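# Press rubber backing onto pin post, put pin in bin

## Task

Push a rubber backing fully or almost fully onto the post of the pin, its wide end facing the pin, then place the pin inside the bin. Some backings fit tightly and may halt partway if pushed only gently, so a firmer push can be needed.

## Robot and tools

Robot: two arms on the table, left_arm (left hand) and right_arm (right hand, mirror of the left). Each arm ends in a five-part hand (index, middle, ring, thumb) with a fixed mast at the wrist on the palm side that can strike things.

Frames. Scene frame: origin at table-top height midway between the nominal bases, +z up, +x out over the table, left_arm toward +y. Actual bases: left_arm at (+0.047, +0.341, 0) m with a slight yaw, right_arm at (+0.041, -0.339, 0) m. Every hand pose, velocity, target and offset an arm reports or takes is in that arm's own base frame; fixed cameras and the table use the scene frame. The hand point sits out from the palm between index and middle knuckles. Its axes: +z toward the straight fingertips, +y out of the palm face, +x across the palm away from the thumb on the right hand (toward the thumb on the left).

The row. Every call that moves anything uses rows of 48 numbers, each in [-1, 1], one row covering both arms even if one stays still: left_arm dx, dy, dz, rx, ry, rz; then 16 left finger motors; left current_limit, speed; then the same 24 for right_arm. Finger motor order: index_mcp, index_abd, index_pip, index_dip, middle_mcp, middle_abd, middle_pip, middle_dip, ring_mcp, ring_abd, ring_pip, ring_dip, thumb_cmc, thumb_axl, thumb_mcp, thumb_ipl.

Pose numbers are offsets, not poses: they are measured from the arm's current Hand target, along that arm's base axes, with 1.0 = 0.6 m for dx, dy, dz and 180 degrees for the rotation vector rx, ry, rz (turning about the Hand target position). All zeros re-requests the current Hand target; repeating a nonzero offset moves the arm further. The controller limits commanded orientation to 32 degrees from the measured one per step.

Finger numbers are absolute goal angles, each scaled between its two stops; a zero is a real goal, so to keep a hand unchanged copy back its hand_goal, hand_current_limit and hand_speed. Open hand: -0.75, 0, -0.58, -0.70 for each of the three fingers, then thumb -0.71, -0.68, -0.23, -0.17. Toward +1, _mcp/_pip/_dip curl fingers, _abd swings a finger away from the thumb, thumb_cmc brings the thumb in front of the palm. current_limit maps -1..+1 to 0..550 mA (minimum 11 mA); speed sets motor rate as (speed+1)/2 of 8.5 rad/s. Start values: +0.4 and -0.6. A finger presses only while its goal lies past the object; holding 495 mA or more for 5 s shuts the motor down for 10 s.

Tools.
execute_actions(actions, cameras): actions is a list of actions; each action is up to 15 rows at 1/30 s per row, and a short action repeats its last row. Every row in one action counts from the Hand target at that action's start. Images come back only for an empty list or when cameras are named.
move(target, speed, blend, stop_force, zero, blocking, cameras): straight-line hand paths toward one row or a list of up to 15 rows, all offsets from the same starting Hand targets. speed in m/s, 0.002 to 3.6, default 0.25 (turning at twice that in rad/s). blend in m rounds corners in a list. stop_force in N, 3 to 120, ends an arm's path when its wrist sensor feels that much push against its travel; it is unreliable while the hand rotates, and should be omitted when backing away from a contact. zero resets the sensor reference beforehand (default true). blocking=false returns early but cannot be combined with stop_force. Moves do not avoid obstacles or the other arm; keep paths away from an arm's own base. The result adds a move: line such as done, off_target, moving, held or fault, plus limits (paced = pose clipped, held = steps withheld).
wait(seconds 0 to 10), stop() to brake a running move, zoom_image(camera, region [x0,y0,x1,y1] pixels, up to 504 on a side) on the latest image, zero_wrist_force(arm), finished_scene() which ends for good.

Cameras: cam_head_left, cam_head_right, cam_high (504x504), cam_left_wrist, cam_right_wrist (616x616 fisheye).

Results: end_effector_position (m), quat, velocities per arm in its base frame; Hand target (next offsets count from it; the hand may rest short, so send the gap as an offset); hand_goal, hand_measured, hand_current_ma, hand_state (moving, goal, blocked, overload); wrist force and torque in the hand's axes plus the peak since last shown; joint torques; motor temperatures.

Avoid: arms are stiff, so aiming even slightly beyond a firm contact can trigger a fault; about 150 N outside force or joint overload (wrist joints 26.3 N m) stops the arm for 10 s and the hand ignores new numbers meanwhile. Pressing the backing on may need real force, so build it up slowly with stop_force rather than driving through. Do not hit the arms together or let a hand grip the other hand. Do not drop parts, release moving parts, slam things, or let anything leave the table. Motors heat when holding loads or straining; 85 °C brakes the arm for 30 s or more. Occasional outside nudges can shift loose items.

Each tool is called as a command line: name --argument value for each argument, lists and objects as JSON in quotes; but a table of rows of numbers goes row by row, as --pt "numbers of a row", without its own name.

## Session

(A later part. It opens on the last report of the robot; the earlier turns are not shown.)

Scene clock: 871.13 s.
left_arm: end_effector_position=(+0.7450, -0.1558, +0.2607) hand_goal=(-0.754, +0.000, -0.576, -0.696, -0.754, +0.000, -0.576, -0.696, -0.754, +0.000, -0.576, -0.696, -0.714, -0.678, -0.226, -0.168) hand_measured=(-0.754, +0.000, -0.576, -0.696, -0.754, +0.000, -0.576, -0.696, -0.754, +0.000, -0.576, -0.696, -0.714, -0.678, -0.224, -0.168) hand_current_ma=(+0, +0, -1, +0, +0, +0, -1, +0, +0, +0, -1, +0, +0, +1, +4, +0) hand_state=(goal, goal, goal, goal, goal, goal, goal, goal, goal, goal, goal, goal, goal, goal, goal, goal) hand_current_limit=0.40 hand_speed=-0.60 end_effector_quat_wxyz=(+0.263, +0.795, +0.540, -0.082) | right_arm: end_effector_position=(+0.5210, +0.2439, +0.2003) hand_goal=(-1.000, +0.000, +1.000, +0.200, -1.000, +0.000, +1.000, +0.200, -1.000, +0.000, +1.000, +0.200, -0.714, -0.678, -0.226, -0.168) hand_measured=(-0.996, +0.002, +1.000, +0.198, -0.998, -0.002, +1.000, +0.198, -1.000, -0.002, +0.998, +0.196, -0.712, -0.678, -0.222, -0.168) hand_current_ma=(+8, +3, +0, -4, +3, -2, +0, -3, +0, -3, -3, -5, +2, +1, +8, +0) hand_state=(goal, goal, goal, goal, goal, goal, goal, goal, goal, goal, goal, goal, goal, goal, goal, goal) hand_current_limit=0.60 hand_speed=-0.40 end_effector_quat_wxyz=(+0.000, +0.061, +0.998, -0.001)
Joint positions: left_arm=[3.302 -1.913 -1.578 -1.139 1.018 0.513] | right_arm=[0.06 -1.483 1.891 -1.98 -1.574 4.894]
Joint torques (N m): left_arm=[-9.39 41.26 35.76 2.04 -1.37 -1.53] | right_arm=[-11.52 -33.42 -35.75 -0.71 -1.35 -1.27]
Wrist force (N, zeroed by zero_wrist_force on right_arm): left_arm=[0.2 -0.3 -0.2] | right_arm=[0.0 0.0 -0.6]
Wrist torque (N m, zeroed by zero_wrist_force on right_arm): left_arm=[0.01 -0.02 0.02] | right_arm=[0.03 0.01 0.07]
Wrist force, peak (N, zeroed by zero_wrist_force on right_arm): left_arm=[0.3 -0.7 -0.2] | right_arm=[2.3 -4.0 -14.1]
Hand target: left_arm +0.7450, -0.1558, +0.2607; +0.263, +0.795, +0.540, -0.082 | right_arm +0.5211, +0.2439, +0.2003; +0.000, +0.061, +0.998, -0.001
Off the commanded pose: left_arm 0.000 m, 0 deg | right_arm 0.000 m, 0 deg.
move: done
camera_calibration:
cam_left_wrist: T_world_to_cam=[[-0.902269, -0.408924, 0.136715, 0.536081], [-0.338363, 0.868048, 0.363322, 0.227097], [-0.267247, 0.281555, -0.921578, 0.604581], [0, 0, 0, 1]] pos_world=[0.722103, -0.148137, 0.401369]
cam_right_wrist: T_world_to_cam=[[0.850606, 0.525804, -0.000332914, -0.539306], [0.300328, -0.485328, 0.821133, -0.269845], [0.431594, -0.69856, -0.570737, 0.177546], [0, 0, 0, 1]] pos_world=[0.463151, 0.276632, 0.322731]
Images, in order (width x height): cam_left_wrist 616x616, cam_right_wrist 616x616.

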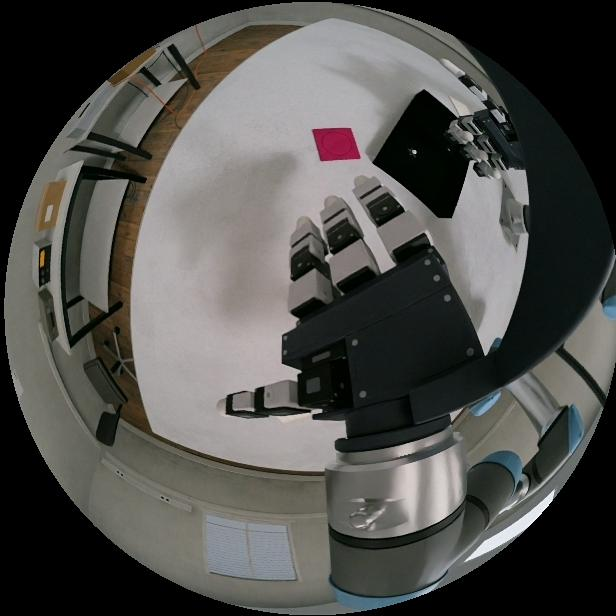

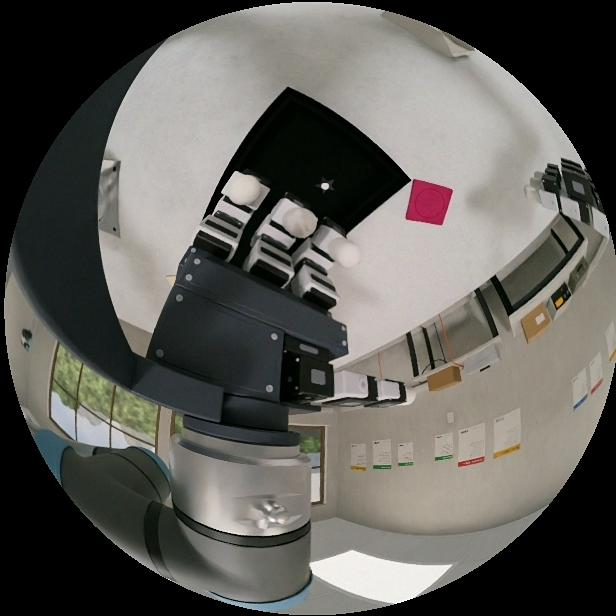

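move --pt "0 0 0 0 0 0 -0.754 0 -0.576 -0.696 -0.754 0 -0.576 -0.696 -0.754 0 -0.576 -0.696 -0.714 -0.678 -0.226 -0.168 0.4 -0.6 0 0 -0.2042 0 0 0 -1 0 1 0.2 -1 0 1 0.2 -1 0 1 0.2 -0.714 -0.678 -0.226 -0.168 0.6 -0.4" --speed 0.1

move --target '[0,0,0,0,0,0,-0.754,0,-0.576,-0.696,-0.754,0,-0.576,-0.696,-0.754,0,-0.576,-0.696,-0.714,-0.678,-0.226,-0.168,0.4,-0.6,0,0,-0.02,0,0,0,-1,0,1,0.2,-1,0,1,0.2,-1,0,1,0.2,-0.714,-0.678,-0.226,-0.168,0.6,-0.4]' --speed 0.003 --stop_force 30

Scene clock: 878.07 s.
left_arm: end_effector_position=(+0.7450, -0.1558, +0.2607) hand_goal=(-0.754, +0.000, -0.576, -0.696, -0.754, +0.000, -0.576, -0.696, -0.754, +0.000, -0.576, -0.696, -0.714, -0.678, -0.226, -0.168) hand_measured=(-0.754, +0.000, -0.576, -0.696, -0.754, +0.000, -0.576, -0.696, -0.754, +0.000, -0.576, -0.696, -0.714, -0.678, -0.224, -0.168) hand_current_ma=(+0, +0, -1, +0, +0, +0, -1, +0, +0, +0, -1, +0, +0, +1, +4, +0) hand_state=(goal, goal, goal, goal, goal, goal, goal, goal, goal, goal, goal, goal, goal, goal, goal, goal) hand_current_limit=0.40 hand_speed=-0.60 end_effector_quat_wxyz=(+0.263, +0.795, +0.540, -0.082) | right_arm: end_effector_position=(+0.5211, +0.2438, +0.0779) hand_goal=(-1.000, +0.000, +1.000, +0.200, -1.000, +0.000, +1.000, +0.200, -1.000, +0.000, +1.000, +0.200, -0.714, -0.678, -0.226, -0.168) hand_measured=(-0.996, +0.002, +1.000, +0.198, -0.998, -0.002, +1.000, +0.198, -1.000, -0.002, +0.998, +0.196, -0.712, -0.678, -0.222, -0.168) hand_current_ma=(+8, +3, +0, -4, +3, -2, +0, -3, +0, -3, -3, -5, +2, +1, +8, +0) hand_state=(goal, goal, goal, goal, goal, goal, goal, goal, goal, goal, goal, goal, goal, goal, goal, goal) hand_current_limit=0.60 hand_speed=-0.40 end_effector_quat_wxyz=(+0.000, +0.061, +0.998, -0.001)
Joint positions: left_arm=[3.302 -1.913 -1.578 -1.139 1.018 0.513] | right_arm=[0.06 -1.312 2.056 -2.316 -1.574 4.894]
Joint torques (N m): left_arm=[-8.83 40.73 35.41 2.05 -1.34 -1.72] | right_arm=[12.06 -21.99 -4.2 -4.28 1.12 1.64]
Wrist force (N, zeroed by zero_wrist_force on right_arm): left_arm=[0.1 -0.7 0.0] | right_arm=[0.0 -0.1 -0.3]
Wrist torque (N m, zeroed by zero_wrist_force on right_arm): left_arm=[-0.06 -0.01 0.02] | right_arm=[0.00 0.01 0.07]
Wrist force, peak (N, zeroed by zero_wrist_force on right_arm): left_arm=[0.4 -0.7 -0.3] | right_arm=[0.1 -0.2 -1.3]
Hand target: left_arm +0.7450, -0.1558, +0.2607; +0.263, +0.795, +0.540, -0.082 | right_arm +0.5211, +0.2439, +0.0778; +0.000, +0.061, +0.998, -0.001
Off the commanded pose: left_arm 0.000 m, 0 deg | right_arm 0.000 m, 0 deg.
move: done

Scene clock: 880.83 s.
left_arm: end_effector_position=(+0.7450, -0.1558, +0.2607) hand_goal=(-0.754, +0.000, -0.576, -0.696, -0.754, +0.000, -0.576, -0.696, -0.754, +0.000, -0.576, -0.696, -0.714, -0.678, -0.226, -0.168) hand_measured=(-0.754, +0.000, -0.576, -0.696, -0.754, +0.000, -0.576, -0.696, -0.754, +0.000, -0.576, -0.696, -0.714, -0.678, -0.224, -0.168) hand_current_ma=(+0, +0, -1, +0, +0, +0, -1, +0, +0, +0, -1, +0, +0, +1, +4, +0) hand_state=(goal, goal, goal, goal, goal, goal, goal, goal, goal, goal, goal, goal, goal, goal, goal, goal) hand_current_limit=0.40 hand_speed=-0.60 end_effector_quat_wxyz=(+0.263, +0.795, +0.540, -0.082) | right_arm: end_effector_position=(+0.5211, +0.2439, +0.0741) hand_goal=(-1.000, +0.000, +1.000, +0.200, -1.000, +0.000, +1.000, +0.200, -1.000, +0.000, +1.000, +0.200, -0.714, -0.678, -0.226, -0.168) hand_measured=(-0.992, +0.018, +1.002, +0.198, -0.998, -0.002, +1.000, +0.198, -1.000, -0.002, +0.998, +0.196, -0.712, -0.678, -0.222, -0.168) hand_current_ma=(+14, +34, +2, -4, +3, -2, +0, -3, +0, -3, -3, -5, +2, +1, +8, +0) hand_state=(goal, goal, goal, goal, goal, goal, goal, goal, goal, goal, goal, goal, goal, goal, goal, goal) hand_current_limit=0.60 hand_speed=-0.40 end_effector_quat_wxyz=(+0.001, +0.061, +0.998, -0.001)
Joint positions: left_arm=[3.302 -1.913 -1.578 -1.139 1.018 0.513] | right_arm=[0.06 -1.305 2.06 -2.326 -1.574 4.894]
Joint torques (N m): left_arm=[-9.33 40.72 34.96 2.12 -1.4 -1.65] | right_arm=[13.32 -22.42 -20.1 2.2 1.09 1.36]
Wrist force (N, zeroed by zero_wrist_force on right_arm): left_arm=[0.2 -0.6 -0.1] | right_arm=[3.0 -10.1 -30.8]
Wrist torque (N m, zeroed by zero_wrist_force on right_arm): left_arm=[-0.04 -0.01 0.03] | right_arm=[1.89 -0.38 0.36]
Wrist force, peak (N, zeroed by zero_wrist_force on right_arm): left_arm=[0.2 -0.8 0.1] | right_arm=[3.7 -10.9 -32.4]
Hand target: left_arm +0.7450, -0.1558, +0.2607; +0.263, +0.795, +0.540, -0.082 | right_arm +0.5211, +0.2439, +0.0741; +0.001, +0.061, +0.998, -0.001 (not the last commanded pose)
Off the commanded pose: left_arm 0.000 m, 0 deg | right_arm 0.008 m, 0 deg.
move: contact (right_arm)

move --target '[0,0,0,0,0,0,-0.754,0,-0.576,-0.696,-0.754,0,-0.576,-0.696,-0.754,0,-0.576,-0.696,-0.714,-0.678,-0.226,-0.168,0.4,-0.6,-0.00133,-0.0033,0,0,0,0,-1,0,1,0.2,-1,0,1,0.2,-1,0,1,0.2,-0.714,-0.678,-0.226,-0.168,0.6,-0.4]' --speed 0.004 --cameras '["cam_left_wrist"]'

zoom_image --camera "cam_left_wrist" --region '[400, 136, 424, 160]'

Scene clock: 882.37 s.
left_arm: end_effector_position=(+0.7450, -0.1558, +0.2607) hand_goal=(-0.754, +0.000, -0.576, -0.696, -0.754, +0.000, -0.576, -0.696, -0.754, +0.000, -0.576, -0.696, -0.714, -0.678, -0.226, -0.168) hand_measured=(-0.754, +0.000, -0.576, -0.696, -0.754, +0.000, -0.576, -0.696, -0.754, +0.000, -0.576, -0.696, -0.714, -0.678, -0.224, -0.168) hand_current_ma=(+0, +0, -1, +0, +0, +0, -1, +0, +0, +0, -1, +0, +0, +1, +4, +0) hand_state=(goal, goal, goal, goal, goal, goal, goal, goal, goal, goal, goal, goal, goal, goal, goal, goal) hand_current_limit=0.40 hand_speed=-0.60 end_effector_quat_wxyz=(+0.263, +0.795, +0.540, -0.082) | right_arm: end_effector_position=(+0.5203, +0.2420, +0.0741) hand_goal=(-1.000, +0.000, +1.000, +0.200, -1.000, +0.000, +1.000, +0.200, -1.000, +0.000, +1.000, +0.200, -0.714, -0.678, -0.226, -0.168) hand_measured=(-0.976, +0.008, +1.002, +0.198, -0.998, -0.002, +1.000, +0.198, -1.000, -0.002, +0.998, +0.196, -0.712, -0.678, -0.222, -0.168) hand_current_ma=(+66, +11, +1, -4, +3, -2, +0, -3, +0, -3, -3, -5, +2, +1, +8, +0) hand_state=(blocked, goal, goal, goal, goal, goal, goal, goal, goal, goal, goal, goal, goal, goal, goal, goal) hand_current_limit=0.60 hand_speed=-0.40 end_effector_quat_wxyz=(+0.001, +0.061, +0.998, -0.001)
Joint positions: left_arm=[3.302 -1.913 -1.578 -1.139 1.018 0.513] | right_arm=[0.056 -1.308 2.064 -2.327 -1.574 4.89]
Joint torques (N m): left_arm=[-9.07 41.27 35.52 2.07 -1.42 -1.53] | right_arm=[-10.1 -27.57 2.62 -2.33 1.09 -1.63]
Wrist force (N, zeroed by zero_wrist_force on right_arm): left_arm=[0.0 -0.4 0.1] | right_arm=[0.2 -4.2 -17.2]
Wrist torque (N m, zeroed by zero_wrist_force on right_arm): left_arm=[-0.02 0.01 0.00] | right_arm=[0.98 -0.31 0.15]
Wrist force, peak (N, zeroed by zero_wrist_force on right_arm): left_arm=[0.3 -0.7 0.2] | right_arm=[3.3 -10.4 -30.8]
Hand target: left_arm +0.7450, -0.1558, +0.2607; +0.263, +0.795, +0.540, -0.082 | right_arm +0.5203, +0.2419, +0.0741; +0.001, +0.061, +0.998, -0.001
Off the commanded pose: left_arm 0.000 m, 0 deg | right_arm 0.000 m, 0 deg.
move: done
camera_calibration:
cam_left_wrist: T_world_to_cam=[[-0.902269, -0.408924, 0.136715, 0.536081], [-0.338363, 0.868048, 0.363322, 0.227097], [-0.267247, 0.281555, -0.921578, 0.604581], [0, 0, 0, 1]] pos_world=[0.722103, -0.148137, 0.401369]
Images, in order (width x height): cam_left_wrist 616x616.

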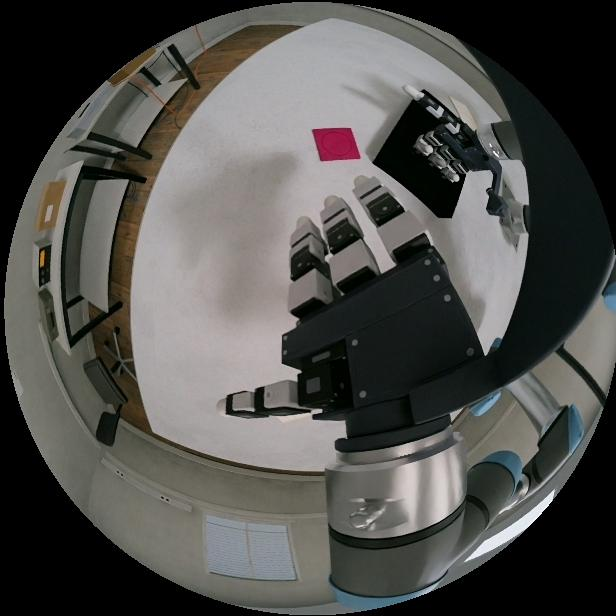

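Scaled by 21.000 from the camera's 616x616 image, which has a finer 880x880 frame.

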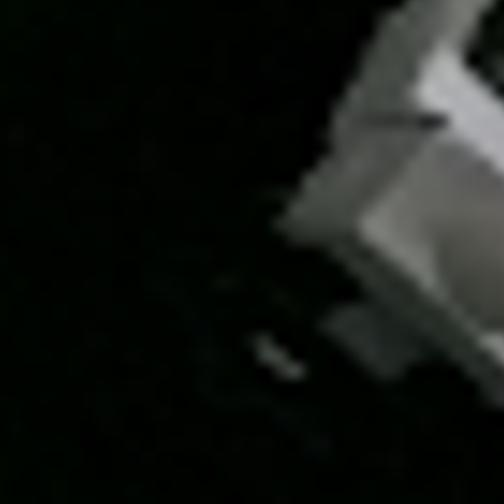

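move --pt "0 0 0 0 0 0 -0.754 0 -0.576 -0.696 -0.754 0 -0.576 -0.696 -0.754 0 -0.576 -0.696 -0.714 -0.678 -0.226 -0.168 0.4 -0.6 0 0 0.0075 0 0 0 -1 0 1 0.2 -1 0 1 0.2 -1 0 1 0.2 -0.714 -0.678 -0.226 -0.168 0.6 -0.4" --pt "0 0 0 0 0 0 -0.754 0 -0.576 -0.696 -0.754 0 -0.576 -0.696 -0.754 0 -0.576 -0.696 -0.714 -0.678 -0.226 -0.168 0.4 -0.6 0.0018 0.0115 0.0075 0 0 0 -1 0 1 0.2 -1 0 1 0.2 -1 0 1 0.2 -0.714 -0.678 -0.226 -0.168 0.6 -0.4" --speed 0.03 --cameras '["cam_left_wrist"]'

zoom_image --camera "cam_left_wrist" --region '[400, 136, 424, 160]'

Scene clock: 885.70 s.
left_arm: end_effector_position=(+0.7450, -0.1558, +0.2607) hand_goal=(-0.754, +0.000, -0.576, -0.696, -0.754, +0.000, -0.576, -0.696, -0.754, +0.000, -0.576, -0.696, -0.714, -0.678, -0.226, -0.168) hand_measured=(-0.754, +0.000, -0.576, -0.696, -0.754, +0.000, -0.576, -0.696, -0.754, +0.000, -0.576, -0.696, -0.714, -0.678, -0.224, -0.168) hand_current_ma=(+0, +0, -1, +0, +0, +0, -1, +0, +0, +0, -1, +0, +0, +1, +4, +0) hand_state=(goal, goal, goal, goal, goal, goal, goal, goal, goal, goal, goal, goal, goal, goal, goal, goal) hand_current_limit=0.40 hand_speed=-0.60 end_effector_quat_wxyz=(+0.263, +0.795, +0.540, -0.082) | right_arm: end_effector_position=(+0.5214, +0.2487, +0.0786) hand_goal=(-1.000, +0.000, +1.000, +0.200, -1.000, +0.000, +1.000, +0.200, -1.000, +0.000, +1.000, +0.200, -0.714, -0.678, -0.226, -0.168) hand_measured=(-0.996, -0.002, +1.000, +0.198, -0.998, -0.002, +1.000, +0.198, -1.000, -0.002, +0.998, +0.196, -0.712, -0.678, -0.222, -0.168) hand_current_ma=(+8, -3, +0, -4, +3, -2, +0, -3, +0, -3, -3, -5, +2, +1, +8, +0) hand_state=(goal, goal, goal, goal, goal, goal, goal, goal, goal, goal, goal, goal, goal, goal, goal, goal) hand_current_limit=0.60 hand_speed=-0.40 end_effector_quat_wxyz=(+0.001, +0.061, +0.998, -0.001)
Joint positions: left_arm=[3.302 -1.913 -1.578 -1.139 1.018 0.513] | right_arm=[0.07 -1.31 2.051 -2.312 -1.574 4.904]
Joint torques (N m): left_arm=[-9.45 41.24 35.48 2.17 -1.43 -1.61] | right_arm=[12.84 -22.31 -31.42 -0.44 -0.35 1.83]
Wrist force (N, zeroed by zero_wrist_force on right_arm): left_arm=[0.1 -0.5 -0.1] | right_arm=[0.2 -0.2 -0.4]
Wrist torque (N m, zeroed by zero_wrist_force on right_arm): left_arm=[-0.03 0.00 0.01] | right_arm=[0.00 -0.02 0.01]
Wrist force, peak (N, zeroed by zero_wrist_force on right_arm): left_arm=[0.1 -0.8 -0.1] | right_arm=[0.4 -4.3 -17.1]
Hand target: left_arm +0.7450, -0.1558, +0.2607; +0.263, +0.795, +0.540, -0.082 | right_arm +0.5214, +0.2488, +0.0786; +0.001, +0.061, +0.998, -0.001
Off the commanded pose: left_arm 0.000 m, 0 deg | right_arm 0.000 m, 0 deg.
move: done
camera_calibration:
cam_left_wrist: T_world_to_cam=[[-0.902269, -0.408924, 0.136715, 0.536081], [-0.338363, 0.868048, 0.363322, 0.227097], [-0.267247, 0.281555, -0.921578, 0.604581], [0, 0, 0, 1]] pos_world=[0.722103, -0.148137, 0.401369]
Images, in order (width x height): cam_left_wrist 616x616.

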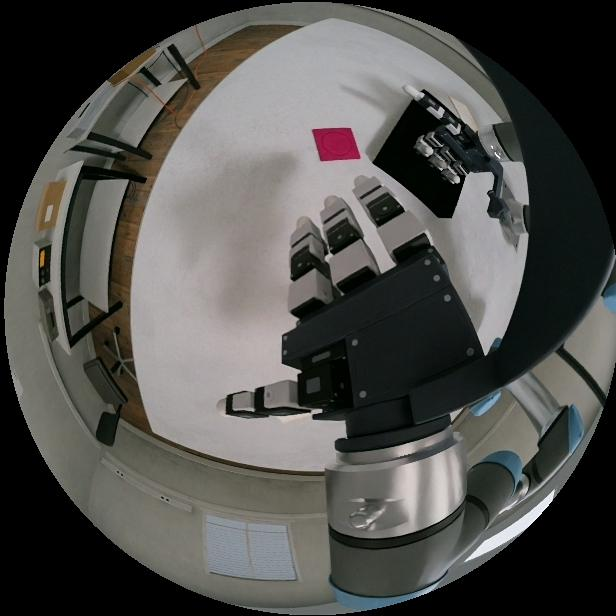

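Scaled by 21.000 from the camera's 616x616 image, which has a finer 880x880 frame.

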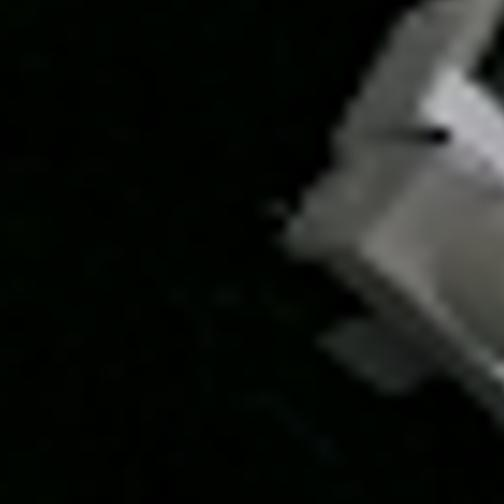

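move --target '[0,0,0,0,0,0,-0.754,0,-0.576,-0.696,-0.754,0,-0.576,-0.696,-0.754,0,-0.576,-0.696,-0.714,-0.678,-0.226,-0.168,0.4,-0.6,0,0,-0.02,0,0,0,-1,0,1,0.2,-1,0,1,0.2,-1,0,1,0.2,-0.714,-0.678,-0.226,-0.168,0.6,-0.4]' --speed 0.003 --stop_force 20

Scene clock: 888.87 s.
left_arm: end_effector_position=(+0.7450, -0.1558, +0.2607) hand_goal=(-0.754, +0.000, -0.576, -0.696, -0.754, +0.000, -0.576, -0.696, -0.754, +0.000, -0.576, -0.696, -0.714, -0.678, -0.226, -0.168) hand_measured=(-0.754, +0.000, -0.576, -0.696, -0.754, +0.000, -0.576, -0.696, -0.754, +0.000, -0.576, -0.696, -0.714, -0.678, -0.224, -0.168) hand_current_ma=(+0, +0, -1, +0, +0, +0, -1, +0, +0, +0, -1, +0, +0, +1, +4, +0) hand_state=(goal, goal, goal, goal, goal, goal, goal, goal, goal, goal, goal, goal, goal, goal, goal, goal) hand_current_limit=0.40 hand_speed=-0.60 end_effector_quat_wxyz=(+0.263, +0.795, +0.540, -0.082) | right_arm: end_effector_position=(+0.5214, +0.2488, +0.0746) hand_goal=(-1.000, +0.000, +1.000, +0.200, -1.000, +0.000, +1.000, +0.200, -1.000, +0.000, +1.000, +0.200, -0.714, -0.678, -0.226, -0.168) hand_measured=(-0.994, +0.012, +1.000, +0.198, -0.998, -0.002, +1.000, +0.198, -1.000, -0.002, +0.998, +0.196, -0.712, -0.678, -0.222, -0.168) hand_current_ma=(+10, +20, +1, -4, +3, -2, +0, -3, +0, -3, -3, -5, +2, +1, +8, +0) hand_state=(goal, goal, goal, goal, goal, goal, goal, goal, goal, goal, goal, goal, goal, goal, goal, goal) hand_current_limit=0.60 hand_speed=-0.40 end_effector_quat_wxyz=(+0.001, +0.061, +0.998, -0.001)
Joint positions: left_arm=[3.302 -1.913 -1.578 -1.139 1.018 0.513] | right_arm=[0.07 -1.302 2.054 -2.324 -1.574 4.904]
Joint torques (N m): left_arm=[-9.13 40.7 35.59 2.1 -1.4 -1.62] | right_arm=[12.7 -26.62 -23.24 1.43 0.29 1.14]
Wrist force (N, zeroed by zero_wrist_force on right_arm): left_arm=[0.1 -0.5 -0.1] | right_arm=[2.2 -5.3 -20.9]
Wrist torque (N m, zeroed by zero_wrist_force on right_arm): left_arm=[-0.03 -0.01 0.02] | right_arm=[1.32 -0.29 0.18]
Wrist force, peak (N, zeroed by zero_wrist_force on right_arm): left_arm=[0.3 -0.8 -0.1] | right_arm=[2.2 -5.5 -22.8]
Hand target: left_arm +0.7450, -0.1558, +0.2607; +0.263, +0.795, +0.540, -0.082 | right_arm +0.5215, +0.2488, +0.0746; +0.001, +0.061, +0.998, -0.001 (not the last commanded pose)
Off the commanded pose: left_arm 0.000 m, 0 deg | right_arm 0.008 m, 0 deg.
move: contact (right_arm)

move --target '[0,0,0,0,0,0,-0.754,0,-0.576,-0.696,-0.754,0,-0.576,-0.696,-0.754,0,-0.576,-0.696,-0.714,-0.678,-0.226,-0.168,0.4,-0.6,0,0,-0.012,0,0,0,-1,0,1,0.2,-1,0,1,0.2,-1,0,1,0.2,-0.714,-0.678,-0.226,-0.168,0.6,-0.4]' --speed 0.002 --stop_force 40 --zero false

Scene clock: 891.47 s.
left_arm: end_effector_position=(+0.7450, -0.1558, +0.2607) hand_goal=(-0.754, +0.000, -0.576, -0.696, -0.754, +0.000, -0.576, -0.696, -0.754, +0.000, -0.576, -0.696, -0.714, -0.678, -0.226, -0.168) hand_measured=(-0.754, +0.000, -0.576, -0.696, -0.754, +0.000, -0.576, -0.696, -0.754, +0.000, -0.576, -0.696, -0.714, -0.678, -0.224, -0.168) hand_current_ma=(+0, +0, -1, +0, +0, +0, -1, +0, +0, +0, -1, +0, +0, +1, +4, +0) hand_state=(goal, goal, goal, goal, goal, goal, goal, goal, goal, goal, goal, goal, goal, goal, goal, goal) hand_current_limit=0.40 hand_speed=-0.60 end_effector_quat_wxyz=(+0.263, +0.795, +0.540, -0.082) | right_arm: end_effector_position=(+0.5215, +0.2488, +0.0735) hand_goal=(-1.000, +0.000, +1.000, +0.200, -1.000, +0.000, +1.000, +0.200, -1.000, +0.000, +1.000, +0.200, -0.714, -0.678, -0.226, -0.168) hand_measured=(-0.994, +0.020, +1.002, +0.198, -0.998, -0.002, +1.000, +0.198, -1.000, -0.002, +0.998, +0.196, -0.712, -0.678, -0.222, -0.168) hand_current_ma=(+12, +41, +2, -4, +3, -2, +0, -3, +0, -3, -3, -5, +2, +1, +8, +0) hand_state=(goal, blocked, goal, goal, goal, goal, goal, goal, goal, goal, goal, goal, goal, goal, goal, goal) hand_current_limit=0.60 hand_speed=-0.40 end_effector_quat_wxyz=(+0.001, +0.061, +0.998, -0.001)
Joint positions: left_arm=[3.302 -1.913 -1.578 -1.139 1.018 0.513] | right_arm=[0.07 -1.3 2.055 -2.327 -1.574 4.904]
Joint torques (N m): left_arm=[-8.9 41.31 35.09 2.14 -1.4 -1.53] | right_arm=[11.8 -21.5 -19.87 2.28 0.77 1.22]
Wrist force (N, zeroed by zero_wrist_force on right_arm): left_arm=[0.1 -0.6 0.0] | right_arm=[2.8 -7.8 -30.3]
Wrist torque (N m, zeroed by zero_wrist_force on right_arm): left_arm=[-0.05 0.00 0.02] | right_arm=[1.97 -0.43 0.26]
Wrist force, peak (N, zeroed by zero_wrist_force on right_arm): left_arm=[0.2 -0.8 -0.1] | right_arm=[4.2 -10.6 -40.5]
Hand target: left_arm +0.7450, -0.1558, +0.2607; +0.263, +0.795, +0.540, -0.082 | right_arm +0.5215, +0.2488, +0.0735; +0.001, +0.061, +0.998, -0.001 (not the last commanded pose)
Off the commanded pose: left_arm 0.000 m, 0 deg | right_arm 0.006 m, 0 deg.
move: contact (right_arm)

move --target '[0,0,0,0,0,0,-0.754,0,-0.576,-0.696,-0.754,0,-0.576,-0.696,-0.754,0,-0.576,-0.696,-0.714,-0.678,-0.226,-0.168,0.4,-0.6,0,0,-0.012,0,0,0,-1,0,1,0.2,-1,0,1,0.2,-1,0,1,0.2,-0.714,-0.678,-0.226,-0.168,0.6,-0.4]' --speed 0.002 --stop_force 52 --zero false

Scene clock: 893.83 s.
left_arm: end_effector_position=(+0.7450, -0.1558, +0.2607) hand_goal=(-0.754, +0.000, -0.576, -0.696, -0.754, +0.000, -0.576, -0.696, -0.754, +0.000, -0.576, -0.696, -0.714, -0.678, -0.226, -0.168) hand_measured=(-0.754, +0.000, -0.576, -0.696, -0.754, +0.000, -0.576, -0.696, -0.754, +0.000, -0.576, -0.696, -0.714, -0.678, -0.224, -0.168) hand_current_ma=(+0, +0, -1, +0, +0, +0, -1, +0, +0, +0, -1, +0, +0, +1, +4, +0) hand_state=(goal, goal, goal, goal, goal, goal, goal, goal, goal, goal, goal, goal, goal, goal, goal, goal) hand_current_limit=0.40 hand_speed=-0.60 end_effector_quat_wxyz=(+0.263, +0.795, +0.540, -0.082) | right_arm: end_effector_position=(+0.5215, +0.2488, +0.0708) hand_goal=(-1.000, +0.000, +1.000, +0.200, -1.000, +0.000, +1.000, +0.200, -1.000, +0.000, +1.000, +0.200, -0.714, -0.678, -0.226, -0.168) hand_measured=(-0.986, +0.022, +1.002, +0.198, -0.998, -0.002, +1.000, +0.198, -1.000, -0.002, +0.998, +0.196, -0.712, -0.678, -0.222, -0.168) hand_current_ma=(+34, +43, +3, -4, +3, -2, +0, -3, +0, -3, -3, -5, +2, +1, +8, +0) hand_state=(goal, blocked, goal, goal, goal, goal, goal, goal, goal, goal, goal, goal, goal, goal, goal, goal) hand_current_limit=0.60 hand_speed=-0.40 end_effector_quat_wxyz=(+0.001, +0.061, +0.998, -0.001)
Joint positions: left_arm=[3.302 -1.913 -1.578 -1.139 1.018 0.513] | right_arm=[0.07 -1.295 2.058 -2.335 -1.574 4.904]
Joint torques (N m): left_arm=[-8.75 41.2 35.42 2.18 -1.36 -1.69] | right_arm=[11.93 -11.06 6.66 4.66 0.88 1.19]
Wrist force (N, zeroed by zero_wrist_force on right_arm): left_arm=[0.1 -0.4 0.0] | right_arm=[5.1 -14.2 -54.1]
Wrist torque (N m, zeroed by zero_wrist_force on right_arm): left_arm=[-0.03 0.00 0.01] | right_arm=[3.53 -0.83 0.48]
Wrist force, peak (N, zeroed by zero_wrist_force on right_arm): left_arm=[0.2 -0.8 -0.3] | right_arm=[5.1 -14.2 -54.5]
Hand target: left_arm +0.7450, -0.1558, +0.2607; +0.263, +0.795, +0.540, -0.082 | right_arm +0.5216, +0.2488, +0.0708; +0.001, +0.061, +0.998, -0.001 (not the last commanded pose)
Off the commanded pose: left_arm 0.000 m, 0 deg | right_arm 0.004 m, 0 deg.
move: contact (right_arm)

move --target '[0,0,0,0,0,0,-0.754,0,-0.576,-0.696,-0.754,0,-0.576,-0.696,-0.754,0,-0.576,-0.696,-0.714,-0.678,-0.226,-0.168,0.4,-0.6,0,0,-0.0083,0,0,0,-1,0,1,0.2,-1,0,1,0.2,-1,0,1,0.2,-0.714,-0.678,-0.226,-0.168,0.6,-0.4]' --speed 0.002 --stop_force 66 --zero false --cameras '["cam_left_wrist"]'

zoom_image --camera "cam_left_wrist" --region '[400, 136, 424, 160]'

Scene clock: 895.17 s.
left_arm: end_effector_position=(+0.7450, -0.1558, +0.2607) hand_goal=(-0.754, +0.000, -0.576, -0.696, -0.754, +0.000, -0.576, -0.696, -0.754, +0.000, -0.576, -0.696, -0.714, -0.678, -0.226, -0.168) hand_measured=(-0.754, +0.000, -0.576, -0.696, -0.754, +0.000, -0.576, -0.696, -0.754, +0.000, -0.576, -0.696, -0.714, -0.678, -0.224, -0.168) hand_current_ma=(+0, +0, -1, +0, +0, +0, -1, +0, +0, +0, -1, +0, +0, +1, +4, +0) hand_state=(goal, goal, goal, goal, goal, goal, goal, goal, goal, goal, goal, goal, goal, goal, goal, goal) hand_current_limit=0.40 hand_speed=-0.60 end_effector_quat_wxyz=(+0.263, +0.795, +0.540, -0.082) | right_arm: end_effector_position=(+0.5216, +0.2488, +0.0702) hand_goal=(-1.000, +0.000, +1.000, +0.200, -1.000, +0.000, +1.000, +0.200, -1.000, +0.000, +1.000, +0.200, -0.714, -0.678, -0.226, -0.168) hand_measured=(-0.986, +0.028, +1.002, +0.198, -0.998, -0.002, +1.000, +0.198, -1.000, -0.002, +0.998, +0.196, -0.712, -0.678, -0.222, -0.168) hand_current_ma=(+35, +62, +4, -4, +3, -2, +0, -3, +0, -3, -3, -5, +2, +1, +8, +0) hand_state=(goal, blocked, goal, goal, goal, goal, goal, goal, goal, goal, goal, goal, goal, goal, goal, goal) hand_current_limit=0.60 hand_speed=-0.40 end_effector_quat_wxyz=(+0.001, +0.061, +0.998, -0.001)
Joint positions: left_arm=[3.302 -1.913 -1.578 -1.139 1.018 0.513] | right_arm=[0.07 -1.294 2.058 -2.337 -1.574 4.904]
Joint torques (N m): left_arm=[-9.24 40.93 34.8 2.15 -1.49 -1.55] | right_arm=[12.03 -4.12 6.77 6.13 1.51 0.98]
Wrist force (N, zeroed by zero_wrist_force on right_arm): left_arm=[0.1 -0.5 -0.1] | right_arm=[6.0 -18.1 -69.3]
Wrist torque (N m, zeroed by zero_wrist_force on right_arm): left_arm=[-0.03 -0.01 0.01] | right_arm=[4.56 -1.09 0.59]
Wrist force, peak (N, zeroed by zero_wrist_force on right_arm): left_arm=[0.3 -0.8 0.0] | right_arm=[6.0 -18.2 -69.6]
Hand target: left_arm +0.7450, -0.1558, +0.2607; +0.263, +0.795, +0.540, -0.082 | right_arm +0.5217, +0.2488, +0.0703; +0.001, +0.061, +0.998, -0.001 (not the last commanded pose)
Off the commanded pose: left_arm 0.000 m, 0 deg | right_arm 0.004 m, 0 deg.
move: contact (right_arm)
camera_calibration:
cam_left_wrist: T_world_to_cam=[[-0.902269, -0.408924, 0.136715, 0.536081], [-0.338363, 0.868048, 0.363322, 0.227097], [-0.267247, 0.281555, -0.921578, 0.604581], [0, 0, 0, 1]] pos_world=[0.722103, -0.148137, 0.401369]
Images, in order (width x height): cam_left_wrist 616x616.

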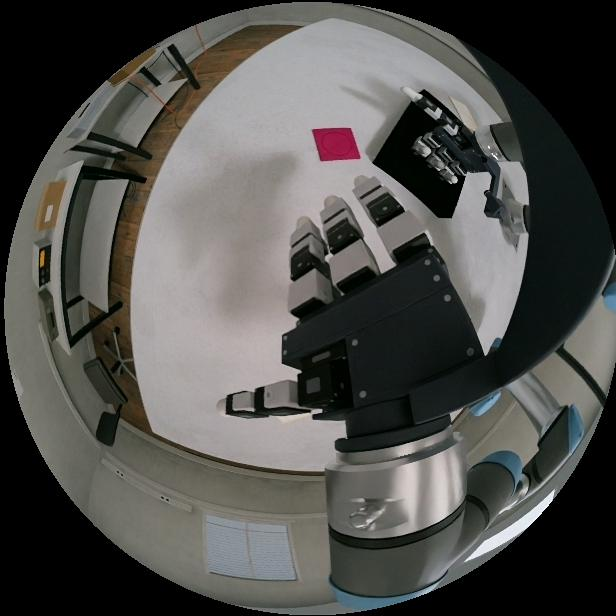

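Scaled by 21.000 from the camera's 616x616 image, which has a finer 880x880 frame.

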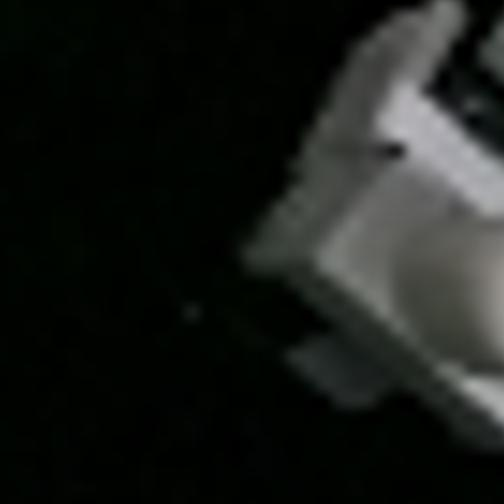

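move --target '[0,0,0,0,0,0,-0.754,0,-0.576,-0.696,-0.754,0,-0.576,-0.696,-0.754,0,-0.576,-0.696,-0.714,-0.678,-0.226,-0.168,0.4,-0.6,0,0,0.2163,0,0,0,-1,0,1,0.2,-1,0,1,0.2,-1,0,1,0.2,-0.714,-0.678,-0.226,-0.168,0.6,-0.4]' --speed 0.1 --cameras '["cam_left_wrist","cam_right_wrist"]'

zoom_image --camera "cam_left_wrist" --region '[404, 142, 420, 158]'

zoom_image --camera "cam_right_wrist" --region '[312, 180, 336, 204]'

Scene clock: 897.23 s.
left_arm: end_effector_position=(+0.7450, -0.1558, +0.2607) hand_goal=(-0.754, +0.000, -0.576, -0.696, -0.754, +0.000, -0.576, -0.696, -0.754, +0.000, -0.576, -0.696, -0.714, -0.678, -0.226, -0.168) hand_measured=(-0.754, +0.000, -0.576, -0.696, -0.754, +0.000, -0.576, -0.696, -0.754, +0.000, -0.576, -0.696, -0.714, -0.678, -0.224, -0.168) hand_current_ma=(+0, +0, -1, +0, +0, +0, -1, +0, +0, +0, -1, +0, +0, +1, +4, +0) hand_state=(goal, goal, goal, goal, goal, goal, goal, goal, goal, goal, goal, goal, goal, goal, goal, goal) hand_current_limit=0.40 hand_speed=-0.60 end_effector_quat_wxyz=(+0.263, +0.795, +0.540, -0.082) | right_arm: end_effector_position=(+0.5216, +0.2489, +0.2000) hand_goal=(-1.000, +0.000, +1.000, +0.200, -1.000, +0.000, +1.000, +0.200, -1.000, +0.000, +1.000, +0.200, -0.714, -0.678, -0.226, -0.168) hand_measured=(-0.996, +0.002, +1.000, +0.198, -0.998, -0.002, +1.000, +0.198, -1.000, -0.002, +0.998, +0.196, -0.712, -0.678, -0.222, -0.168) hand_current_ma=(+8, +3, +0, -4, +3, -2, +0, -3, +0, -3, -3, -5, +2, +1, +8, +0) hand_state=(goal, goal, goal, goal, goal, goal, goal, goal, goal, goal, goal, goal, goal, goal, goal, goal) hand_current_limit=0.60 hand_speed=-0.40 end_effector_quat_wxyz=(+0.001, +0.061, +0.998, -0.001)
Joint positions: left_arm=[3.302 -1.913 -1.578 -1.139 1.018 0.513] | right_arm=[0.07 -1.478 1.887 -1.982 -1.574 4.904]
Joint torques (N m): left_arm=[-8.51 40.91 35.22 2.12 -1.44 -1.67] | right_arm=[-11.42 -33.59 -35.13 -0.6 -1.41 -1.28]
Wrist force (N, zeroed by zero_wrist_force on right_arm): left_arm=[0.3 -0.6 0.0] | right_arm=[0.5 -0.2 -0.7]
Wrist torque (N m, zeroed by zero_wrist_force on right_arm): left_arm=[-0.05 -0.02 0.02] | right_arm=[0.01 -0.05 0.04]
Wrist force, peak (N, zeroed by zero_wrist_force on right_arm): left_arm=[0.4 -0.7 -0.2] | right_arm=[6.1 -18.1 -68.9]
Hand target: left_arm +0.7450, -0.1558, +0.2607; +0.263, +0.795, +0.540, -0.082 | right_arm +0.5217, +0.2488, +0.2001; +0.001, +0.061, +0.998, -0.001
Off the commanded pose: left_arm 0.000 m, 0 deg | right_arm 0.000 m, 0 deg.
move: done
camera_calibration:
cam_left_wrist: T_world_to_cam=[[-0.902269, -0.408924, 0.136715, 0.536081], [-0.338363, 0.868048, 0.363322, 0.227097], [-0.267247, 0.281555, -0.921578, 0.604581], [0, 0, 0, 1]] pos_world=[0.722103, -0.148137, 0.401369]
cam_right_wrist: T_world_to_cam=[[0.850635, 0.525757, 0.000630114, -0.542588], [0.299371, -0.485345, 0.821473, -0.266955], [0.4322, -0.698585, -0.570248, 0.180262], [0, 0, 0, 1]] pos_world=[0.463553, 0.281632, 0.322432]
Images, in order (width x height): cam_left_wrist 616x616, cam_right_wrist 616x616.

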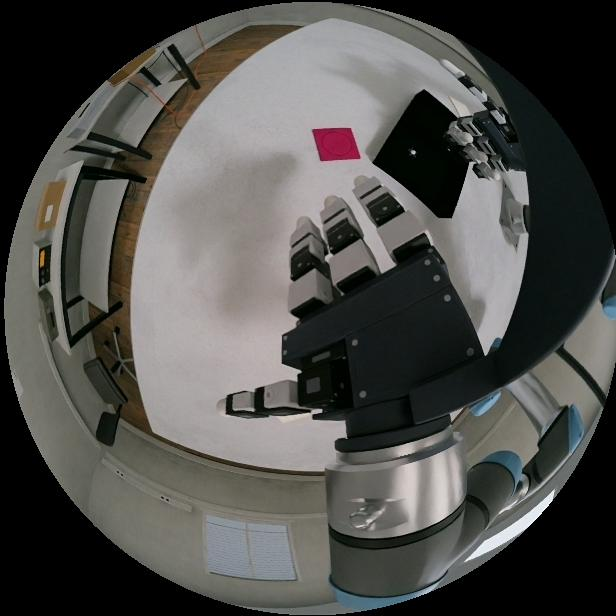

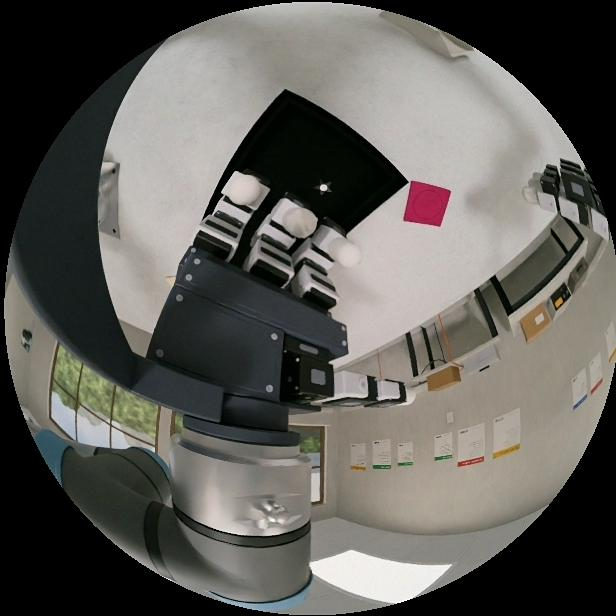

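Scaled by 31.500 from the camera's 616x616 image, which has a finer 880x880 frame.

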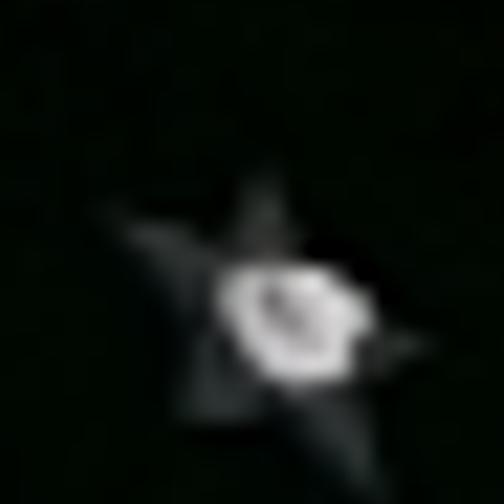

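Scaled by 21.000 from the camera's 616x616 image, which has a finer 880x880 frame.

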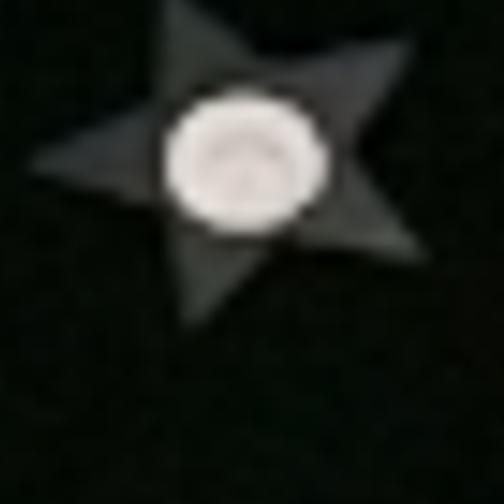

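move --pt "0 0 0 0 0 0 -0.754 0 -0.576 -0.696 -0.754 0 -0.576 -0.696 -0.754 0 -0.576 -0.696 -0.714 -0.678 -0.226 -0.168 0.4 -0.6 0 0 -0.2063 0 0 0 -1 0 1 0.2 -1 0 1 0.2 -1 0 1 0.2 -0.714 -0.678 -0.226 -0.168 0.6 -0.4" --speed 0.12

move --target '[0,0,0,0,0,0,-0.754,0,-0.576,-0.696,-0.754,0,-0.576,-0.696,-0.754,0,-0.576,-0.696,-0.714,-0.678,-0.226,-0.168,0.4,-0.6,0,0,-0.02,0,0,0,-1,0,1,0.2,-1,0,1,0.2,-1,0,1,0.2,-0.714,-0.678,-0.226,-0.168,0.6,-0.4]' --speed 0.003 --stop_force 3

Scene clock: 899.83 s.
left_arm: end_effector_position=(+0.7450, -0.1558, +0.2607) hand_goal=(-0.754, +0.000, -0.576, -0.696, -0.754, +0.000, -0.576, -0.696, -0.754, +0.000, -0.576, -0.696, -0.714, -0.678, -0.226, -0.168) hand_measured=(-0.754, +0.000, -0.576, -0.696, -0.754, +0.000, -0.576, -0.696, -0.754, +0.000, -0.576, -0.696, -0.714, -0.678, -0.224, -0.168) hand_current_ma=(+0, +0, -1, +0, +0, +0, -1, +0, +0, +0, -1, +0, +0, +1, +4, +0) hand_state=(goal, goal, goal, goal, goal, goal, goal, goal, goal, goal, goal, goal, goal, goal, goal, goal) hand_current_limit=0.40 hand_speed=-0.60 end_effector_quat_wxyz=(+0.263, +0.795, +0.540, -0.082) | right_arm: end_effector_position=(+0.5217, +0.2488, +0.0764) hand_goal=(-1.000, +0.000, +1.000, +0.200, -1.000, +0.000, +1.000, +0.200, -1.000, +0.000, +1.000, +0.200, -0.714, -0.678, -0.226, -0.168) hand_measured=(-0.996, +0.002, +1.000, +0.198, -0.998, -0.002, +1.000, +0.198, -1.000, -0.002, +0.998, +0.196, -0.712, -0.678, -0.222, -0.168) hand_current_ma=(+8, +3, +0, -4, +3, -2, +0, -3, +0, -3, -3, -5, +2, +1, +8, +0) hand_state=(goal, goal, goal, goal, goal, goal, goal, goal, goal, goal, goal, goal, goal, goal, goal, goal) hand_current_limit=0.60 hand_speed=-0.40 end_effector_quat_wxyz=(+0.001, +0.061, +0.998, -0.001)
Joint positions: left_arm=[3.302 -1.913 -1.578 -1.139 1.018 0.513] | right_arm=[0.07 -1.305 2.053 -2.32 -1.574 4.904]
Joint torques (N m): left_arm=[-8.76 41.03 35.04 2.23 -1.45 -1.54] | right_arm=[13.61 -22.92 -3.79 -4.47 1.03 1.65]
Wrist force (N, zeroed by zero_wrist_force on right_arm): left_arm=[0.0 -0.8 -0.1] | right_arm=[0.6 -0.4 -0.6]
Wrist torque (N m, zeroed by zero_wrist_force on right_arm): left_arm=[-0.06 0.01 0.01] | right_arm=[-0.01 -0.07 0.05]
Wrist force, peak (N, zeroed by zero_wrist_force on right_arm): left_arm=[0.3 -0.8 -0.1] | right_arm=[0.7 -0.2 -1.8]
Hand target: left_arm +0.7450, -0.1558, +0.2607; +0.263, +0.795, +0.540, -0.082 | right_arm +0.5217, +0.2488, +0.0763; +0.001, +0.061, +0.998, -0.001
Off the commanded pose: left_arm 0.000 m, 0 deg | right_arm 0.000 m, 0 deg.
move: done

Scene clock: 902.07 s.
left_arm: end_effector_position=(+0.7450, -0.1558, +0.2607) hand_goal=(-0.754, +0.000, -0.576, -0.696, -0.754, +0.000, -0.576, -0.696, -0.754, +0.000, -0.576, -0.696, -0.714, -0.678, -0.226, -0.168) hand_measured=(-0.754, +0.000, -0.576, -0.696, -0.754, +0.000, -0.576, -0.696, -0.754, +0.000, -0.576, -0.696, -0.714, -0.678, -0.224, -0.168) hand_current_ma=(+0, +0, -1, +0, +0, +0, -1, +0, +0, +0, -1, +0, +0, +1, +4, +0) hand_state=(goal, goal, goal, goal, goal, goal, goal, goal, goal, goal, goal, goal, goal, goal, goal, goal) hand_current_limit=0.40 hand_speed=-0.60 end_effector_quat_wxyz=(+0.263, +0.795, +0.540, -0.082) | right_arm: end_effector_position=(+0.5216, +0.2488, +0.0728) hand_goal=(-1.000, +0.000, +1.000, +0.200, -1.000, +0.000, +1.000, +0.200, -1.000, +0.000, +1.000, +0.200, -0.714, -0.678, -0.226, -0.168) hand_measured=(-0.996, +0.002, +1.000, +0.198, -0.998, -0.002, +1.000, +0.198, -1.000, -0.002, +0.998, +0.196, -0.712, -0.678, -0.222, -0.168) hand_current_ma=(+8, +3, +0, -4, +3, -2, +0, -3, +0, -3, -3, -5, +2, +1, +8, +0) hand_state=(goal, goal, goal, goal, goal, goal, goal, goal, goal, goal, goal, goal, goal, goal, goal, goal) hand_current_limit=0.60 hand_speed=-0.40 end_effector_quat_wxyz=(+0.001, +0.061, +0.998, -0.001)
Joint positions: left_arm=[3.302 -1.913 -1.578 -1.139 1.018 0.513] | right_arm=[0.07 -1.299 2.056 -2.33 -1.574 4.904]
Joint torques (N m): left_arm=[-9.2 40.66 34.19 2.22 -1.51 -1.64] | right_arm=[13.85 -34.81 -20.93 -0.04 1.08 1.55]
Wrist force (N, zeroed by zero_wrist_force on right_arm): left_arm=[0.1 -0.4 0.1] | right_arm=[1.0 -1.1 -4.1]
Wrist torque (N m, zeroed by zero_wrist_force on right_arm): left_arm=[-0.03 0.01 0.01] | right_arm=[0.25 -0.13 0.09]
Wrist force, peak (N, zeroed by zero_wrist_force on right_arm): left_arm=[0.2 -0.9 -0.1] | right_arm=[1.4 -1.7 -6.5]
Hand target: left_arm +0.7450, -0.1558, +0.2607; +0.263, +0.795, +0.540, -0.082 | right_arm +0.5217, +0.2488, +0.0728; +0.001, +0.061, +0.998, -0.001 (not the last commanded pose)
Off the commanded pose: left_arm 0.000 m, 0 deg | right_arm 0.008 m, 0 deg.
move: contact (right_arm)

move --target '[0,0,0,0,0,0,-0.754,0,-0.576,-0.696,-0.754,0,-0.576,-0.696,-0.754,0,-0.576,-0.696,-0.714,-0.678,-0.226,-0.168,0.4,-0.6,0,0,-0.0092,0,0,0,-1,0,1,0.2,-1,0,1,0.2,-1,0,1,0.2,-0.714,-0.678,-0.226,-0.168,0.6,-0.4]' --speed 0.003 --stop_force 72 --zero false

Scene clock: 904.87 s.
left_arm: end_effector_position=(+0.7450, -0.1558, +0.2607) hand_goal=(-0.754, +0.000, -0.576, -0.696, -0.754, +0.000, -0.576, -0.696, -0.754, +0.000, -0.576, -0.696, -0.714, -0.678, -0.226, -0.168) hand_measured=(-0.754, +0.000, -0.576, -0.696, -0.754, +0.000, -0.576, -0.696, -0.754, +0.000, -0.576, -0.696, -0.714, -0.678, -0.224, -0.168) hand_current_ma=(+0, +0, -1, +0, +0, +0, -1, +0, +0, +0, -1, +0, +0, +1, +4, +0) hand_state=(goal, goal, goal, goal, goal, goal, goal, goal, goal, goal, goal, goal, goal, goal, goal, goal) hand_current_limit=0.40 hand_speed=-0.60 end_effector_quat_wxyz=(+0.263, +0.795, +0.540, -0.082) | right_arm: end_effector_position=(+0.5218, +0.2488, +0.0703) hand_goal=(-1.000, +0.000, +1.000, +0.200, -1.000, +0.000, +1.000, +0.200, -1.000, +0.000, +1.000, +0.200, -0.714, -0.678, -0.226, -0.168) hand_measured=(-0.994, +0.024, +1.004, +0.198, -0.998, -0.002, +1.000, +0.198, -1.000, -0.002, +0.998, +0.196, -0.712, -0.678, -0.222, -0.168) hand_current_ma=(+10, +51, +4, -4, +3, -2, +0, -3, +0, -3, -3, -5, +2, +1, +8, +0) hand_state=(goal, blocked, goal, goal, goal, goal, goal, goal, goal, goal, goal, goal, goal, goal, goal, goal) hand_current_limit=0.60 hand_speed=-0.40 end_effector_quat_wxyz=(+0.001, +0.061, +0.998, -0.001)
Joint positions: left_arm=[3.302 -1.913 -1.578 -1.139 1.018 0.513] | right_arm=[0.07 -1.294 2.058 -2.338 -1.574 4.904]
Joint torques (N m): left_arm=[-9.82 42.04 35.43 2.13 -1.47 -1.59] | right_arm=[12.99 -1.3 -3.41 6.45 2.38 0.88]
Wrist force (N, zeroed by zero_wrist_force on right_arm): left_arm=[0.2 -0.8 -0.1] | right_arm=[5.5 -20.1 -72.8]
Wrist torque (N m, zeroed by zero_wrist_force on right_arm): left_arm=[-0.05 -0.02 0.03] | right_arm=[4.83 -1.29 0.62]
Wrist force, peak (N, zeroed by zero_wrist_force on right_arm): left_arm=[0.3 -0.8 0.1] | right_arm=[5.6 -20.7 -75.6]
Hand target: left_arm +0.7450, -0.1558, +0.2607; +0.263, +0.795, +0.540, -0.082 | right_arm +0.5218, +0.2488, +0.0703; +0.001, +0.061, +0.998, -0.001 (not the last commanded pose)
Off the commanded pose: left_arm 0.000 m, 0 deg | right_arm 0.003 m, 0 deg.
move: contact (right_arm)

move --pt "0 0 0 0 0 0 -0.754 0 -0.576 -0.696 -0.754 0 -0.576 -0.696 -0.754 0 -0.576 -0.696 -0.714 -0.678 -0.226 -0.168 0.4 -0.6 0 0 0.2162 0 0 0 -1 0 1 0.2 -1 0 1 0.2 -1 0 1 0.2 -0.714 -0.678 -0.226 -0.168 0.6 -0.4" --pt "0 0 0 0 0 0 -0.754 0 -0.576 -0.696 -0.754 0 -0.576 -0.696 -0.754 0 -0.576 -0.696 -0.714 -0.678 -0.226 -0.168 0.4 -0.6 -0.1022 -0.0697 0.2162 0 0 0.5389 -1 0 1 0.2 -1 0 1 0.2 -1 0 1 0.2 -0.714 -0.678 -0.226 -0.168 0.6 -0.4" --speed '[0.15, 0.5]' --blend '[0.03, 0]' --cameras '["cam_left_wrist","cam_right_wrist"]'

zoom_image --camera "cam_left_wrist" --region '[404, 142, 420, 158]'

Scene clock: 910.53 s.
left_arm: end_effector_position=(+0.7450, -0.1558, +0.2607) hand_goal=(-0.754, +0.000, -0.576, -0.696, -0.754, +0.000, -0.576, -0.696, -0.754, +0.000, -0.576, -0.696, -0.714, -0.678, -0.226, -0.168) hand_measured=(-0.754, +0.000, -0.576, -0.696, -0.754, +0.000, -0.576, -0.696, -0.754, +0.000, -0.576, -0.696, -0.714, -0.678, -0.224, -0.168) hand_current_ma=(+0, +0, -1, +0, +0, +0, -1, +0, +0, +0, -1, +0, +0, +1, +4, +0) hand_state=(goal, goal, goal, goal, goal, goal, goal, goal, goal, goal, goal, goal, goal, goal, goal, goal) hand_current_limit=0.40 hand_speed=-0.60 end_effector_quat_wxyz=(+0.263, +0.795, +0.540, -0.082) | right_arm: end_effector_position=(+0.4605, +0.2070, +0.2000) hand_goal=(-1.000, +0.000, +1.000, +0.200, -1.000, +0.000, +1.000, +0.200, -1.000, +0.000, +1.000, +0.200, -0.714, -0.678, -0.226, -0.168) hand_measured=(-0.996, +0.002, +1.000, +0.198, -0.998, -0.002, +1.000, +0.198, -1.000, -0.002, +0.998, +0.196, -0.712, -0.678, -0.222, -0.168) hand_current_ma=(+7, +3, +0, -4, +3, -2, +0, -3, +0, -3, -3, -5, +2, +1, +8, +0) hand_state=(goal, goal, goal, goal, goal, goal, goal, goal, goal, goal, goal, goal, goal, goal, goal, goal) hand_current_limit=0.60 hand_speed=-0.40 end_effector_quat_wxyz=(-0.002, +0.707, -0.707, +0.000)
Joint positions: left_arm=[3.302 -1.913 -1.578 -1.139 1.018 0.513] | right_arm=[0.091 -1.343 1.727 -1.958 -1.568 3.232]
Joint torques (N m): left_arm=[-8.83 41.82 35.5 2.18 -1.47 -1.65] | right_arm=[12.19 -28.09 -29.91 -0.49 1.08 -1.44]
Wrist force (N, zeroed by zero_wrist_force on right_arm): left_arm=[0.3 -0.4 -0.2] | right_arm=[1.3 -0.3 -0.8]
Wrist torque (N m, zeroed by zero_wrist_force on right_arm): left_arm=[-0.01 -0.04 0.03] | right_arm=[0.02 -0.18 0.20]
Wrist force, peak (N, zeroed by zero_wrist_force on right_arm): left_arm=[0.3 -0.8 0.2] | right_arm=[5.9 -20.0 -73.3]
Hand target: left_arm +0.7450, -0.1558, +0.2607; +0.263, +0.795, +0.540, -0.082 | right_arm +0.4604, +0.2070, +0.2000; -0.002, +0.707, -0.707, +0.000
Off the commanded pose: left_arm 0.000 m, 0 deg | right_arm 0.000 m, 0 deg.
move: done
camera_calibration:
cam_left_wrist: T_world_to_cam=[[-0.902269, -0.408924, 0.136715, 0.536081], [-0.338363, 0.868048, 0.363322, 0.227097], [-0.267247, 0.281555, -0.921578, 0.604581], [0, 0, 0, 1]] pos_world=[0.722103, -0.148137, 0.401369]
cam_right_wrist: T_world_to_cam=[[-0.62528, 0.7804, 0.000928595, 0.15831], [0.445358, 0.355857, 0.821598, -0.510363], [0.640844, 0.514142, -0.570067, -0.16969], [0, 0, 0, 1]] pos_world=[0.435027, 0.145316, 0.322432]
Images, in order (width x height): cam_left_wrist 616x616, cam_right_wrist 616x616.

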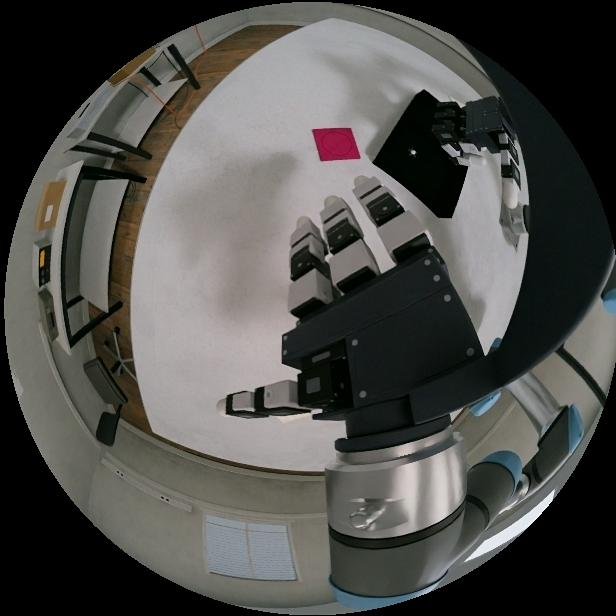

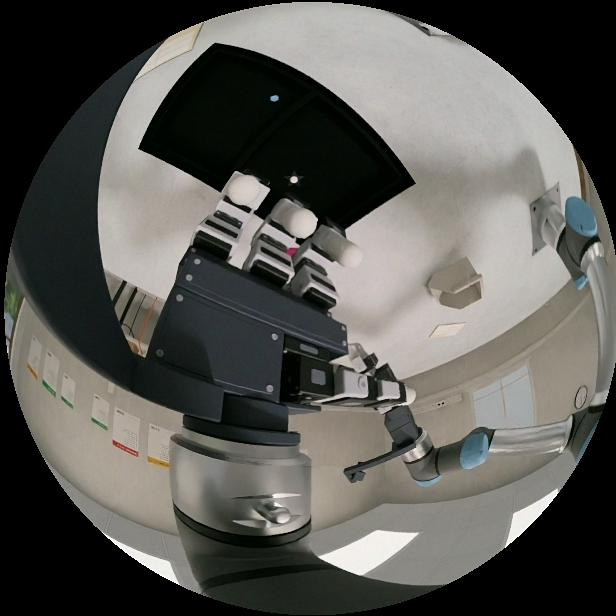

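Scaled by 31.500 from the camera's 616x616 image, which has a finer 880x880 frame.

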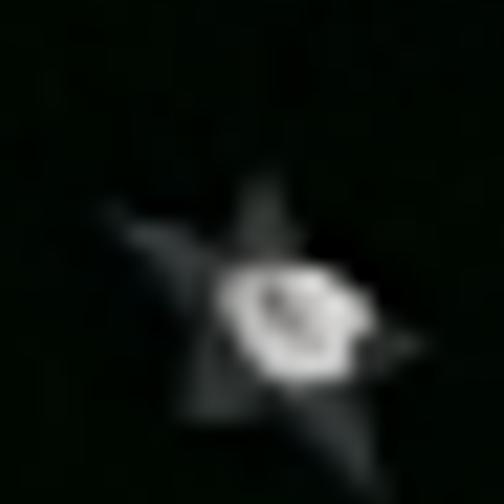

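zoom_image --camera "cam_right_wrist" --region '[282, 168, 306, 192]'

Scaled by 21.000 from the camera's 616x616 image, which has a finer 880x880 frame.

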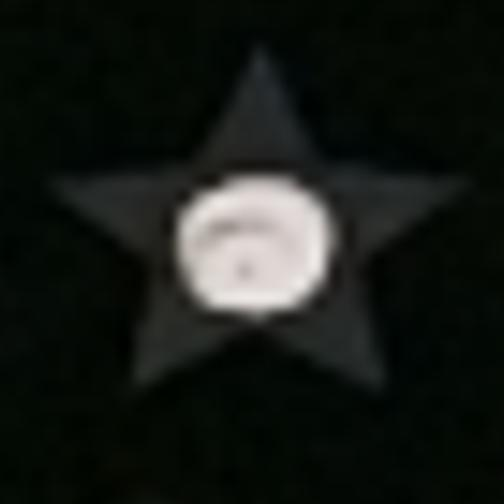

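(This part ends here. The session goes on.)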